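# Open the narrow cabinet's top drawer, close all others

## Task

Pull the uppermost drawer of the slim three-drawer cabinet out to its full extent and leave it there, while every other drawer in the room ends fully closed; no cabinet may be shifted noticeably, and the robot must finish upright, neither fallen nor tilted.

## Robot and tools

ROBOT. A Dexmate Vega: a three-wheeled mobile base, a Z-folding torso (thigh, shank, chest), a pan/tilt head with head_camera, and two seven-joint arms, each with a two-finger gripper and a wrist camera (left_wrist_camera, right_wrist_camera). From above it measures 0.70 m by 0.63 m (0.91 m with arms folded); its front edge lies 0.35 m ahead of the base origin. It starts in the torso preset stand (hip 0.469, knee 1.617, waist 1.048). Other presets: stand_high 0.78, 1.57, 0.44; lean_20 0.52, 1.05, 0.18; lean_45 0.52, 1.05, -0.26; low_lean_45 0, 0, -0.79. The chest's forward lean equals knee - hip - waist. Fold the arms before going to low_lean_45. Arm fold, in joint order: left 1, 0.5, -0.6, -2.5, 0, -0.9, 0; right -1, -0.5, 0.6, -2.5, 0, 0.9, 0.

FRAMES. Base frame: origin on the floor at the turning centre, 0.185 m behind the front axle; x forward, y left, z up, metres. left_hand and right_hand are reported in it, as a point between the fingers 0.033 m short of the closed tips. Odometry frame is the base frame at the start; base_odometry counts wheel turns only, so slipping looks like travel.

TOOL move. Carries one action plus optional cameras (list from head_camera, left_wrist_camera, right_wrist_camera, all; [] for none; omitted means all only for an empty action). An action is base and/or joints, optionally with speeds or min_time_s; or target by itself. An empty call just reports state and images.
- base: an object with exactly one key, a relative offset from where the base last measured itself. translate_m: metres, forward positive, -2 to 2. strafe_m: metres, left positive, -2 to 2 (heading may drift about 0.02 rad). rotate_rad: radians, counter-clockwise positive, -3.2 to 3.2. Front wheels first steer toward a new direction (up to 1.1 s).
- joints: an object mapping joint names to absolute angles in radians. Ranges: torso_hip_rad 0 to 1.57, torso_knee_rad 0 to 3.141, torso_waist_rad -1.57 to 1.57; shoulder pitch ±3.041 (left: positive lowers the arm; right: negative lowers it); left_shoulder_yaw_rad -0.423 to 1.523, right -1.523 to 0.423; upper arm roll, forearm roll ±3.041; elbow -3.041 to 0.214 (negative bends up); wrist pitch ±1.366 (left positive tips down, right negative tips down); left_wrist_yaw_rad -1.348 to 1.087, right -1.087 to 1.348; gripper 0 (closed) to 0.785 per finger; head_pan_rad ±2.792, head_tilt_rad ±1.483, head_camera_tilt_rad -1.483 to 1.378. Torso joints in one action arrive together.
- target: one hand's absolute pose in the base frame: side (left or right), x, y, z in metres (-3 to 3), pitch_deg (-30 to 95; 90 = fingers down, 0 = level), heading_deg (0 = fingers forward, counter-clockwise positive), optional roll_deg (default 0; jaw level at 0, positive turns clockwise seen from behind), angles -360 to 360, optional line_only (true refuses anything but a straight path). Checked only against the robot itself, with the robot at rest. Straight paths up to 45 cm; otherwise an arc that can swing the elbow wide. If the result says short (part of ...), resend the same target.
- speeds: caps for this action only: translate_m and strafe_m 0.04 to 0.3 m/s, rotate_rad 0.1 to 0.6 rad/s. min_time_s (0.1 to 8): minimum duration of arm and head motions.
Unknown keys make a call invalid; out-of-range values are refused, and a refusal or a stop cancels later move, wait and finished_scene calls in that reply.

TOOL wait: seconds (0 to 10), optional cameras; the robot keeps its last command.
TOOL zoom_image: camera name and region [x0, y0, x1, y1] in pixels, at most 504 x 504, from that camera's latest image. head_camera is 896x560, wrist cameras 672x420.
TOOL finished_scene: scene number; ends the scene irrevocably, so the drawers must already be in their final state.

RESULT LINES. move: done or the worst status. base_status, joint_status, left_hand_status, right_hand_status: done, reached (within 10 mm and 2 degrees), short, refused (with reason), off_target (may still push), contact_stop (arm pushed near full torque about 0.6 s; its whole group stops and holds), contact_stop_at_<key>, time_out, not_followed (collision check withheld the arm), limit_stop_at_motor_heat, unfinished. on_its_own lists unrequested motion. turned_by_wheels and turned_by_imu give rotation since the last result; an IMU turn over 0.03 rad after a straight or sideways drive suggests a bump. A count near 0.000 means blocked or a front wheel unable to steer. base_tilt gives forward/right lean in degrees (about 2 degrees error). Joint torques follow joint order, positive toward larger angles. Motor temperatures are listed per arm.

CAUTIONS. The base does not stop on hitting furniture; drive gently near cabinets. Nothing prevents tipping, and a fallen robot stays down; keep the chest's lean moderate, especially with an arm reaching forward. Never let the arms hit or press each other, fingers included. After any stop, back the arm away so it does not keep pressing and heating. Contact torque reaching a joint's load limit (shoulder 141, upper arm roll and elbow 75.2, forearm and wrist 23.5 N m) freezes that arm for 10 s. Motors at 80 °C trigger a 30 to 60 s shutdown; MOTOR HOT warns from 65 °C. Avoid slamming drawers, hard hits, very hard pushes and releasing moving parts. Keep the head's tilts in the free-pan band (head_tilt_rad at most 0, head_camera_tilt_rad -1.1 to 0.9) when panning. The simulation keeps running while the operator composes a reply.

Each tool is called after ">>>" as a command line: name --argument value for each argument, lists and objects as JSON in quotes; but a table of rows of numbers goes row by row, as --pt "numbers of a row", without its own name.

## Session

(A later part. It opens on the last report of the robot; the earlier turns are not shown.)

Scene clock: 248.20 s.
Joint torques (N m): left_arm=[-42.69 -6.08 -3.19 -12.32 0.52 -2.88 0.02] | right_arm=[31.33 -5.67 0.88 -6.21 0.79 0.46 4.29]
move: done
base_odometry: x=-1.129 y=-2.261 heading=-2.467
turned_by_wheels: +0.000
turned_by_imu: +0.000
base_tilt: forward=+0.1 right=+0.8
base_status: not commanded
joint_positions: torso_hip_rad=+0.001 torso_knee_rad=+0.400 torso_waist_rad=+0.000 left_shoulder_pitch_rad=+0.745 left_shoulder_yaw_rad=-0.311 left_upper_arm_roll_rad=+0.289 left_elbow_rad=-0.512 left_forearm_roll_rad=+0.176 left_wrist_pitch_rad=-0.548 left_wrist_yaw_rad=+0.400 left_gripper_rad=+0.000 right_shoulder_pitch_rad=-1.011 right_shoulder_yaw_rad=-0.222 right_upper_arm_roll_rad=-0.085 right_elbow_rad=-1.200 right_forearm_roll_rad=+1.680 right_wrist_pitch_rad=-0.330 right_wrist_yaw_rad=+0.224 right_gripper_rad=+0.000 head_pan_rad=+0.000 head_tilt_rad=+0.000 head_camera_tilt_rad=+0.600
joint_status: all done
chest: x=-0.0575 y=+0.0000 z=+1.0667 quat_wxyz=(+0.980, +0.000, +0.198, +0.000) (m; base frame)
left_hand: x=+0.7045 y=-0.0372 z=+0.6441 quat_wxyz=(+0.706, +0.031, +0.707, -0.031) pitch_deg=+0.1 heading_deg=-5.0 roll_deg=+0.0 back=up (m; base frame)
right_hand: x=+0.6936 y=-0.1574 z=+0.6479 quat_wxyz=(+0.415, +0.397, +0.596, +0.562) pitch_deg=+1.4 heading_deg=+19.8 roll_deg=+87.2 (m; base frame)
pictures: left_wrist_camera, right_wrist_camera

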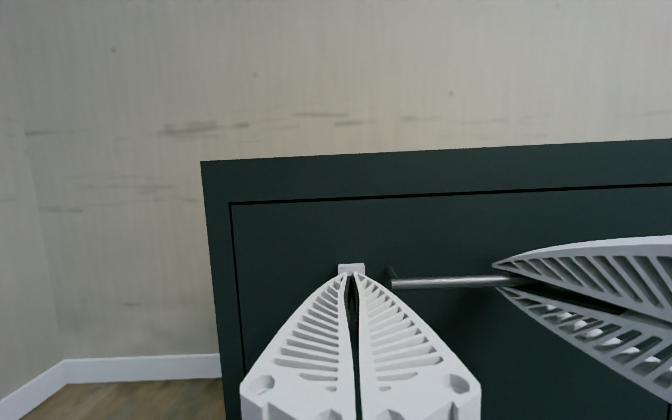

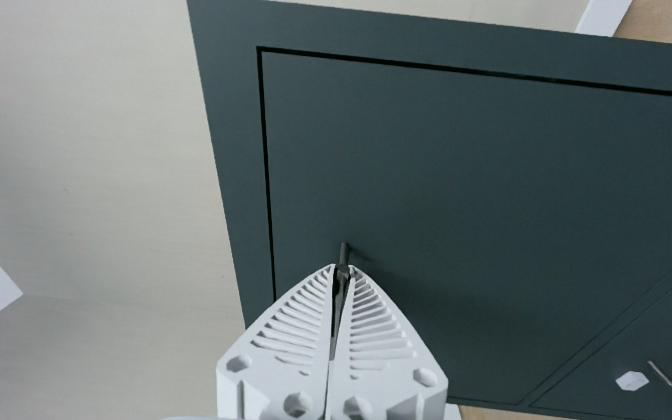

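>>> move --joints '{"right_shoulder_pitch_rad": -1.12, "right_elbow_rad": -1.4, "right_wrist_pitch_rad": -0.32, "right_wrist_yaw_rad": 0.145}' --min_time_s 2.5 --cameras '["left_wrist_camera", "right_wrist_camera"]'

Scene clock: 251.67 s.
Joint torques (N m): left_arm=[-41.93 -6.78 -1.93 -13.47 0.58 -2.97 -0.28] | right_arm=[7.65 -1.76 2.05 -9.69 0.9 0.91 2.04]
move: done
base_odometry: x=-1.129 y=-2.261 heading=-2.467
turned_by_wheels: +0.000
turned_by_imu: +0.000
base_tilt: forward=+0.0 right=+0.8
base_status: not commanded
joint_positions: torso_hip_rad=+0.001 torso_knee_rad=+0.400 torso_waist_rad=+0.000 left_shoulder_pitch_rad=+0.745 left_shoulder_yaw_rad=-0.311 left_upper_arm_roll_rad=+0.289 left_elbow_rad=-0.512 left_forearm_roll_rad=+0.176 left_wrist_pitch_rad=-0.548 left_wrist_yaw_rad=+0.400 left_gripper_rad=+0.000 right_shoulder_pitch_rad=-1.117 right_shoulder_yaw_rad=-0.222 right_upper_arm_roll_rad=-0.085 right_elbow_rad=-1.396 right_forearm_roll_rad=+1.680 right_wrist_pitch_rad=-0.320 right_wrist_yaw_rad=+0.147 right_gripper_rad=+0.000 head_pan_rad=+0.000 head_tilt_rad=+0.000 head_camera_tilt_rad=+0.600
joint_status: all done
chest: x=-0.0575 y=+0.0000 z=+1.0667 quat_wxyz=(+0.980, +0.000, +0.198, +0.000) (m; base frame)
left_hand: x=+0.7045 y=-0.0371 z=+0.6440 quat_wxyz=(+0.706, +0.031, +0.707, -0.031) pitch_deg=+0.1 heading_deg=-5.0 roll_deg=+0.0 back=up (m; base frame)
right_hand: x=+0.6654 y=-0.1331 z=+0.6667 quat_wxyz=(+0.414, +0.381, +0.604, +0.565) pitch_deg=+1.1 heading_deg=+21.6 roll_deg=+86.0 (m; base frame)
pictures: left_wrist_camera, right_wrist_camera

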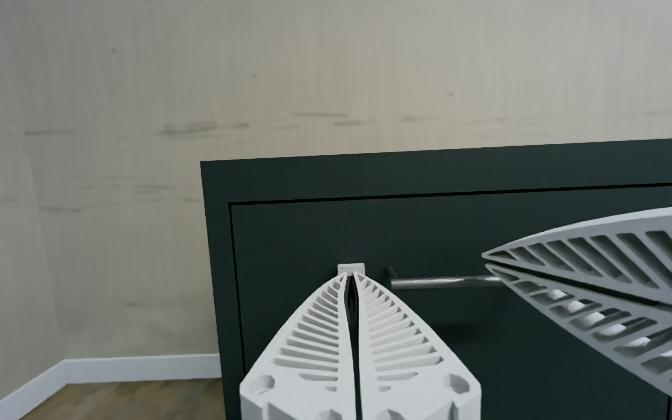

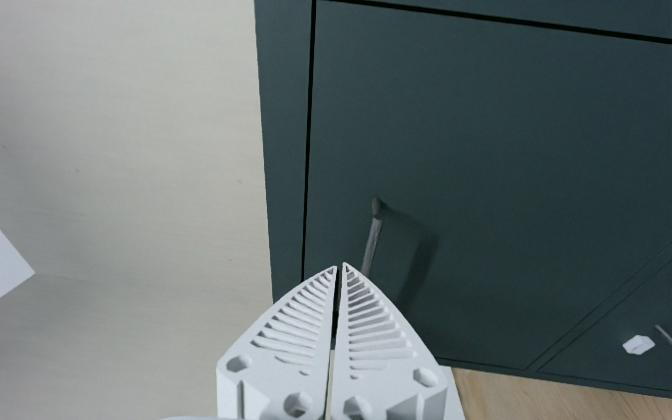

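>>> move --base '{"translate_m": -0.12}' --speeds '{"translate_m": 0.1}' --joints '{"right_gripper_rad": 0.14}'

>>> move --joints '{"left_shoulder_pitch_rad": 1.4, "left_shoulder_yaw_rad": 0.1, "left_elbow_rad": -1.7, "left_wrist_pitch_rad": -0.3, "left_wrist_yaw_rad": 0.0}'

>>> move --target '{"side": "right", "x": 0.55, "y": -0.15, "z": 0.80, "pitch_deg": 80, "heading_deg": -90, "roll_deg": 0}' --cameras '["head_camera", "right_wrist_camera"]'

Scene clock: 254.70 s.
Joint torques (N m): left_arm=[-27.11 -5.59 -1.49 -7.16 0.5 -1.99 -0.3] | right_arm=[8.24 -1.69 1.92 -7.88 1.02 1.14 1.98]
move: done
base_odometry: x=-1.035 y=-2.186 heading=-2.466
turned_by_wheels: +0.001
turned_by_imu: +0.002
base_tilt: forward=+0.1 right=+0.8
base_status: done
joint_positions: torso_hip_rad=+0.001 torso_knee_rad=+0.400 torso_waist_rad=+0.000 left_shoulder_pitch_rad=+0.744 left_shoulder_yaw_rad=-0.311 left_upper_arm_roll_rad=+0.289 left_elbow_rad=-0.512 left_forearm_roll_rad=+0.176 left_wrist_pitch_rad=-0.549 left_wrist_yaw_rad=+0.400 left_gripper_rad=+0.000 right_shoulder_pitch_rad=-1.120 right_shoulder_yaw_rad=-0.222 right_upper_arm_roll_rad=-0.085 right_elbow_rad=-1.400 right_forearm_roll_rad=+1.680 right_wrist_pitch_rad=-0.320 right_wrist_yaw_rad=+0.145 right_gripper_rad=+0.140 head_pan_rad=+0.000 head_tilt_rad=+0.000 head_camera_tilt_rad=+0.600
joint_status: all done
chest: x=-0.0574 y=+0.0000 z=+1.0667 quat_wxyz=(+0.980, +0.000, +0.198, +0.000) (m; base frame)
left_hand: x=+0.7048 y=-0.0371 z=+0.6447 quat_wxyz=(+0.706, +0.031, +0.707, -0.031) pitch_deg=+0.0 heading_deg=-5.0 roll_deg=+0.0 back=up (m; base frame)
right_hand: x=+0.6647 y=-0.1327 z=+0.6665 quat_wxyz=(+0.413, +0.381, +0.604, +0.565) pitch_deg=+1.1 heading_deg=+21.6 roll_deg=+86.0 (m; base frame)

Scene clock: 260.00 s.
Joint torques (N m): left_arm=[-6.97 -0.72 -3.93 -9.47 -0.22 -1.87 -0.29] | right_arm=[7.77 -1.56 1.76 -7.97 0.95 0.59 2.04]
move: done
base_odometry: x=-1.035 y=-2.186 heading=-2.467
turned_by_wheels: +0.000
turned_by_imu: +0.000
base_tilt: forward=+0.1 right=+0.7
base_status: not commanded
joint_positions: torso_hip_rad=+0.001 torso_knee_rad=+0.400 torso_waist_rad=+0.000 left_shoulder_pitch_rad=+1.398 left_shoulder_yaw_rad=+0.098 left_upper_arm_roll_rad=+0.289 left_elbow_rad=-1.696 left_forearm_roll_rad=+0.176 left_wrist_pitch_rad=-0.301 left_wrist_yaw_rad=+0.002 left_gripper_rad=+0.000 right_shoulder_pitch_rad=-1.120 right_shoulder_yaw_rad=-0.222 right_upper_arm_roll_rad=-0.085 right_elbow_rad=-1.400 right_forearm_roll_rad=+1.680 right_wrist_pitch_rad=-0.320 right_wrist_yaw_rad=+0.145 right_gripper_rad=+0.140 head_pan_rad=+0.000 head_tilt_rad=+0.000 head_camera_tilt_rad=+0.600
joint_status: all done
chest: x=-0.0574 y=+0.0000 z=+1.0667 quat_wxyz=(+0.980, +0.000, +0.198, +0.000) (m; base frame)
left_hand: x=+0.5602 y=+0.0202 z=+0.7434 quat_wxyz=(+0.764, +0.179, +0.617, -0.059) pitch_deg=-10.1 heading_deg=-20.6 roll_deg=+11.8 back=up (m; base frame)
right_hand: x=+0.6647 y=-0.1327 z=+0.6665 quat_wxyz=(+0.413, +0.381, +0.604, +0.565) pitch_deg=+1.1 heading_deg=+21.6 roll_deg=+86.0 (m; base frame)

Scene clock: 270.97 s.
Joint torques (N m): left_arm=[-6.27 1.57 -2.89 -7.8 0.03 -2.48 -0.32] | right_arm=[40.6 -2.47 0.3 8.4 0.09 0.01 0.32]
move: done
base_odometry: x=-1.035 y=-2.186 heading=-2.467
turned_by_wheels: +0.000
turned_by_imu: +0.000
base_tilt: forward=+0.1 right=+0.7
base_status: not commanded
joint_positions: torso_hip_rad=+0.001 torso_knee_rad=+0.400 torso_waist_rad=+0.000 left_shoulder_pitch_rad=+1.400 left_shoulder_yaw_rad=+0.100 left_upper_arm_roll_rad=+0.289 left_elbow_rad=-1.700 left_forearm_roll_rad=+0.176 left_wrist_pitch_rad=-0.300 left_wrist_yaw_rad=+0.000 left_gripper_rad=+0.000 right_shoulder_pitch_rad=+1.006 right_shoulder_yaw_rad=+0.422 right_upper_arm_roll_rad=+2.900 right_elbow_rad=-0.905 right_forearm_roll_rad=+1.876 right_wrist_pitch_rad=-0.130 right_wrist_yaw_rad=+1.323 right_gripper_rad=+0.140 head_pan_rad=+0.000 head_tilt_rad=+0.000 head_camera_tilt_rad=+0.600
joint_status: not commanded
chest: x=-0.0574 y=+0.0000 z=+1.0667 quat_wxyz=(+0.980, +0.000, +0.198, +0.000) (m; base frame)
left_hand: x=+0.5593 y=+0.0199 z=+0.7436 quat_wxyz=(+0.764, +0.180, +0.617, -0.059) pitch_deg=-10.0 heading_deg=-20.7 roll_deg=+11.8 back=up (m; base frame)
right_hand: x=+0.5501 y=-0.1528 z=+0.7986 quat_wxyz=(+0.063, +0.703, -0.706, +0.062) pitch_deg=+79.8 heading_deg=-90.4 roll_deg=-0.2 (m; base frame)
right_hand_status: reached (checked arc [no straight line was possible; over the whole arc the hand travels 1.99 m to end 0.18 m from its start, up to 0.75 m off the straight line; right_upper_arm_roll_rad turns most, 2.99 rad; on the way or at its end the hand turns up to 180 deg from its attitude at the start], planned for 9.7 s): 3 mm and 0.3 deg off.
pictures: head_camera, right_wrist_camera

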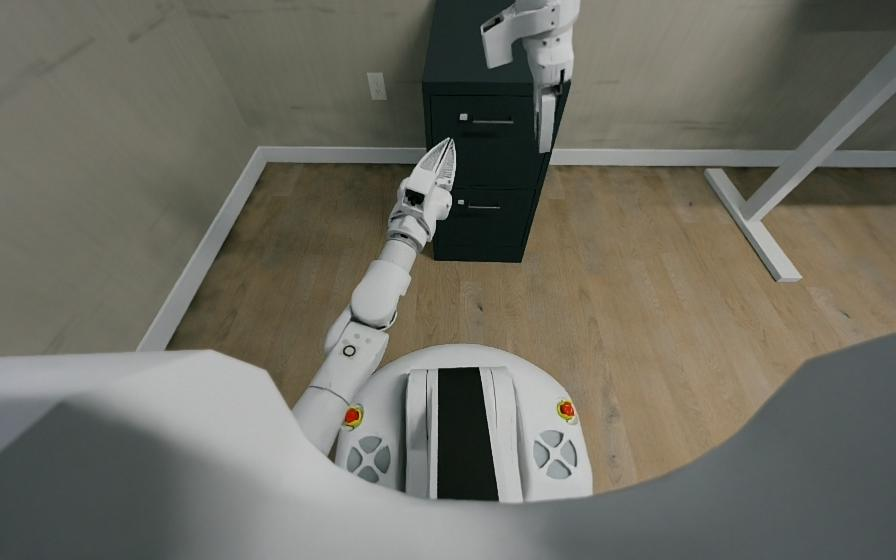

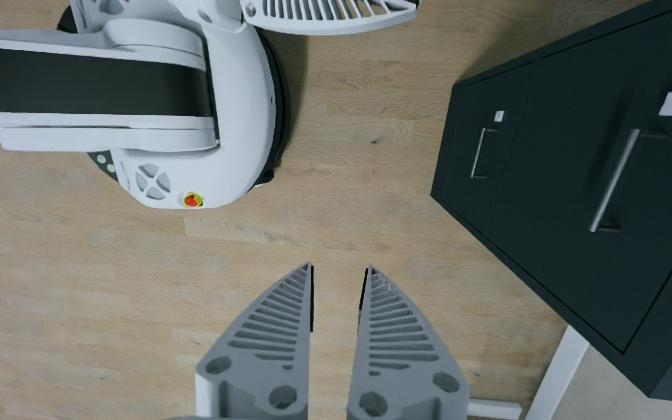

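>>> move --joints '{"left_shoulder_pitch_rad": 2.0, "left_shoulder_yaw_rad": 0.15, "left_elbow_rad": -1.9, "left_wrist_pitch_rad": -0.3, "left_wrist_yaw_rad": 0.0}'

>>> move --base '{"translate_m": 0.24}' --speeds '{"translate_m": 0.12}' --cameras '["head_camera", "right_wrist_camera"]'

Scene clock: 274.90 s.
Joint torques (N m): left_arm=[5.25 0.75 -0.87 -8.13 0.08 -2.73 -0.02] | right_arm=[39.77 -0.96 -0.25 9.74 0.04 0.46 0.2]
move: done
base_odometry: x=-1.035 y=-2.186 heading=-2.467
turned_by_wheels: +0.000
turned_by_imu: +0.000
base_tilt: forward=+0.1 right=+0.7
base_status: not commanded
joint_positions: torso_hip_rad=+0.001 torso_knee_rad=+0.400 torso_waist_rad=+0.000 left_shoulder_pitch_rad=+1.996 left_shoulder_yaw_rad=+0.149 left_upper_arm_roll_rad=+0.289 left_elbow_rad=-1.898 left_forearm_roll_rad=+0.176 left_wrist_pitch_rad=-0.300 left_wrist_yaw_rad=+0.000 left_gripper_rad=+0.000 right_shoulder_pitch_rad=+1.009 right_shoulder_yaw_rad=+0.423 right_upper_arm_roll_rad=+2.904 right_elbow_rad=-0.904 right_forearm_roll_rad=+1.876 right_wrist_pitch_rad=-0.130 right_wrist_yaw_rad=+1.325 right_gripper_rad=+0.140 head_pan_rad=+0.000 head_tilt_rad=+0.000 head_camera_tilt_rad=+0.600
joint_status: all done
chest: x=-0.0574 y=+0.0000 z=+1.0667 quat_wxyz=(+0.980, +0.000, +0.198, +0.000) (m; base frame)
left_hand: x=+0.3265 y=+0.0211 z=+0.5626 quat_wxyz=(+0.624, +0.162, +0.756, -0.107) pitch_deg=+11.4 heading_deg=-21.8 roll_deg=+2.4 back=up (m; base frame)
right_hand: x=+0.5499 y=-0.1503 z=+0.7997 quat_wxyz=(+0.062, +0.704, -0.705, +0.061) pitch_deg=+80.0 heading_deg=-90.2 roll_deg=-0.1 (m; base frame)

Scene clock: 277.77 s.
Joint torques (N m): left_arm=[6.97 1.65 -1.85 -6.65 0.31 -1.97 -0.06] | right_arm=[40.23 -2.66 -0.16 8.2 0.1 -0.46 0.32]
move: done
base_odometry: x=-1.223 y=-2.336 heading=-2.467
turned_by_wheels: -0.001
turned_by_imu: -0.002
base_tilt: forward=+0.0 right=+0.7
base_status: done
joint_positions: torso_hip_rad=+0.001 torso_knee_rad=+0.400 torso_waist_rad=+0.000 left_shoulder_pitch_rad=+2.000 left_shoulder_yaw_rad=+0.150 left_upper_arm_roll_rad=+0.289 left_elbow_rad=-1.900 left_forearm_roll_rad=+0.176 left_wrist_pitch_rad=-0.300 left_wrist_yaw_rad=+0.000 left_gripper_rad=+0.000 right_shoulder_pitch_rad=+1.009 right_shoulder_yaw_rad=+0.423 right_upper_arm_roll_rad=+2.904 right_elbow_rad=-0.904 right_forearm_roll_rad=+1.876 right_wrist_pitch_rad=-0.130 right_wrist_yaw_rad=+1.325 right_gripper_rad=+0.140 head_pan_rad=+0.000 head_tilt_rad=+0.000 head_camera_tilt_rad=+0.600
joint_status: not commanded
chest: x=-0.0574 y=+0.0000 z=+1.0667 quat_wxyz=(+0.980, +0.000, +0.198, +0.000) (m; base frame)
left_hand: x=+0.3248 y=+0.0211 z=+0.5620 quat_wxyz=(+0.624, +0.162, +0.757, -0.107) pitch_deg=+11.5 heading_deg=-21.8 roll_deg=+2.4 back=up (m; base frame)
right_hand: x=+0.5499 y=-0.1503 z=+0.7997 quat_wxyz=(+0.062, +0.704, -0.705, +0.061) pitch_deg=+80.0 heading_deg=-90.2 roll_deg=-0.1 (m; base frame)
pictures: head_camera, right_wrist_camera

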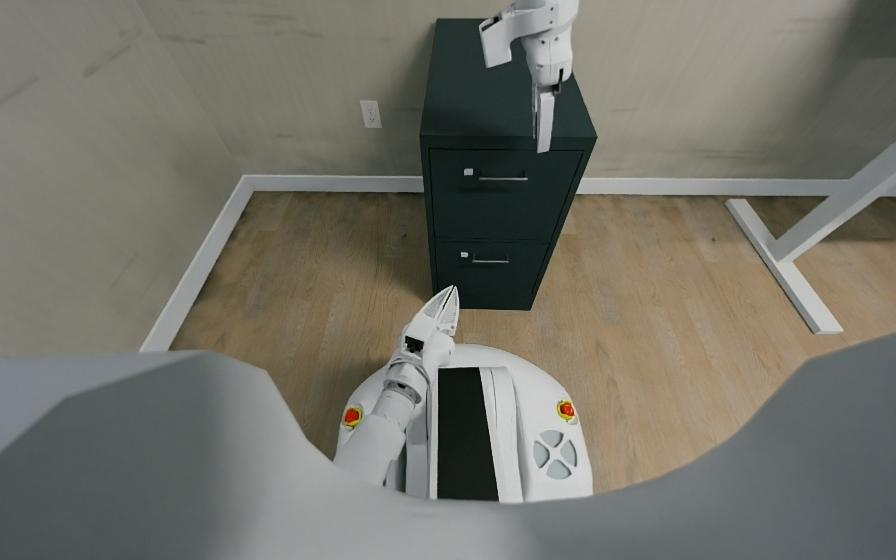

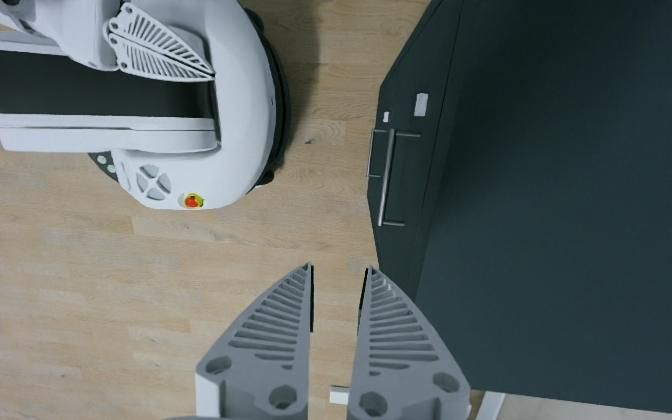

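>>> move --target '{"side": "right", "x": 0.60, "y": -0.105, "z": 0.74, "pitch_deg": 80, "heading_deg": -90, "roll_deg": 0, "line_only": true}' --cameras '["right_wrist_camera", "head_camera"]'

Scene clock: 278.60 s.
Joint torques (N m): left_arm=[6.5 -0.58 -1.71 -6.3 0.37 -1.91 -0.48] | right_arm=[39.35 -3.02 -0.5 8.81 -0.04 0.01 0.29]
move: refused
base_odometry: x=-1.223 y=-2.336 heading=-2.467
turned_by_wheels: +0.000
turned_by_imu: +0.000
base_tilt: forward=+0.0 right=+0.8
base_status: not commanded
joint_positions: torso_hip_rad=+0.001 torso_knee_rad=+0.400 torso_waist_rad=+0.000 left_shoulder_pitch_rad=+2.000 left_shoulder_yaw_rad=+0.150 left_upper_arm_roll_rad=+0.289 left_elbow_rad=-1.900 left_forearm_roll_rad=+0.176 left_wrist_pitch_rad=-0.300 left_wrist_yaw_rad=+0.000 left_gripper_rad=+0.000 right_shoulder_pitch_rad=+1.009 right_shoulder_yaw_rad=+0.423 right_upper_arm_roll_rad=+2.904 right_elbow_rad=-0.904 right_forearm_roll_rad=+1.876 right_wrist_pitch_rad=-0.130 right_wrist_yaw_rad=+1.325 right_gripper_rad=+0.140 head_pan_rad=+0.000 head_tilt_rad=+0.000 head_camera_tilt_rad=+0.600
joint_status: not commanded
chest: x=-0.0574 y=+0.0000 z=+1.0667 quat_wxyz=(+0.980, +0.000, +0.198, +0.000) (m; base frame)
left_hand: x=+0.3248 y=+0.0211 z=+0.5620 quat_wxyz=(+0.624, +0.162, +0.757, -0.107) pitch_deg=+11.5 heading_deg=-21.8 roll_deg=+2.4 back=up (m; base frame)
right_hand: x=+0.5499 y=-0.1503 z=+0.7997 quat_wxyz=(+0.062, +0.704, -0.705, +0.061) pitch_deg=+80.0 heading_deg=-90.2 roll_deg=-0.1 (m; base frame)
right_hand_status: refused: no posture of the arm gets there (right_wrist_yaw_rad at its limit): the closest leaves the hand 9.0 cm and 19 deg from the pose. Nothing moved.
pictures: head_camera, right_wrist_camera

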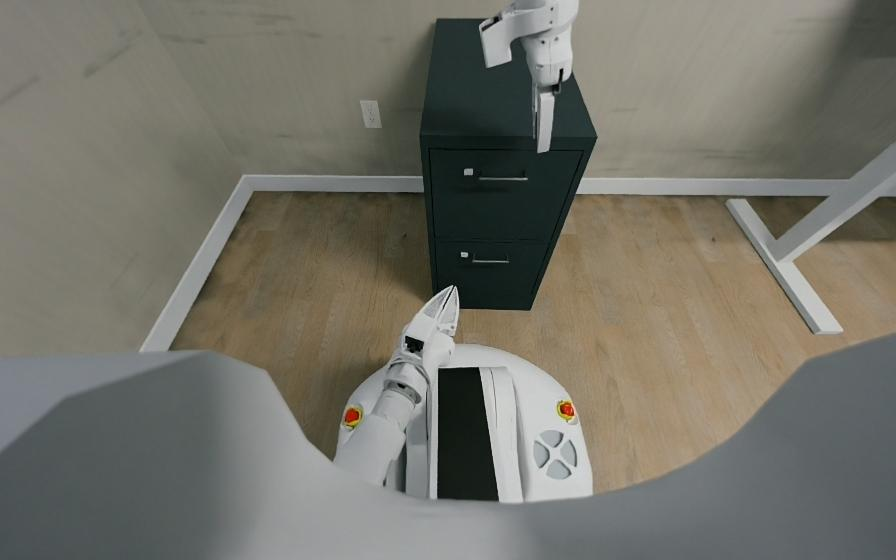

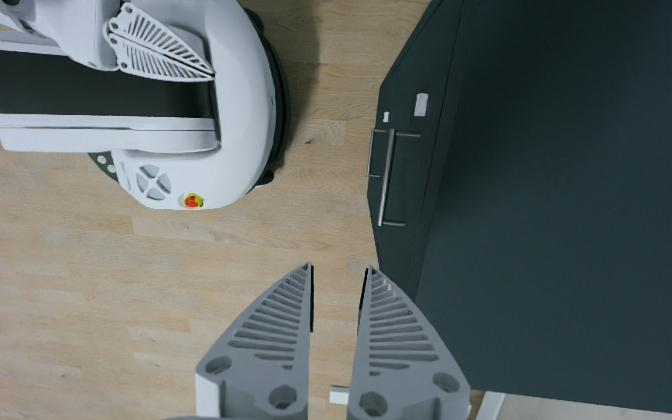

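>>> finished_scene --scene 1

The scene is finished: the task was done.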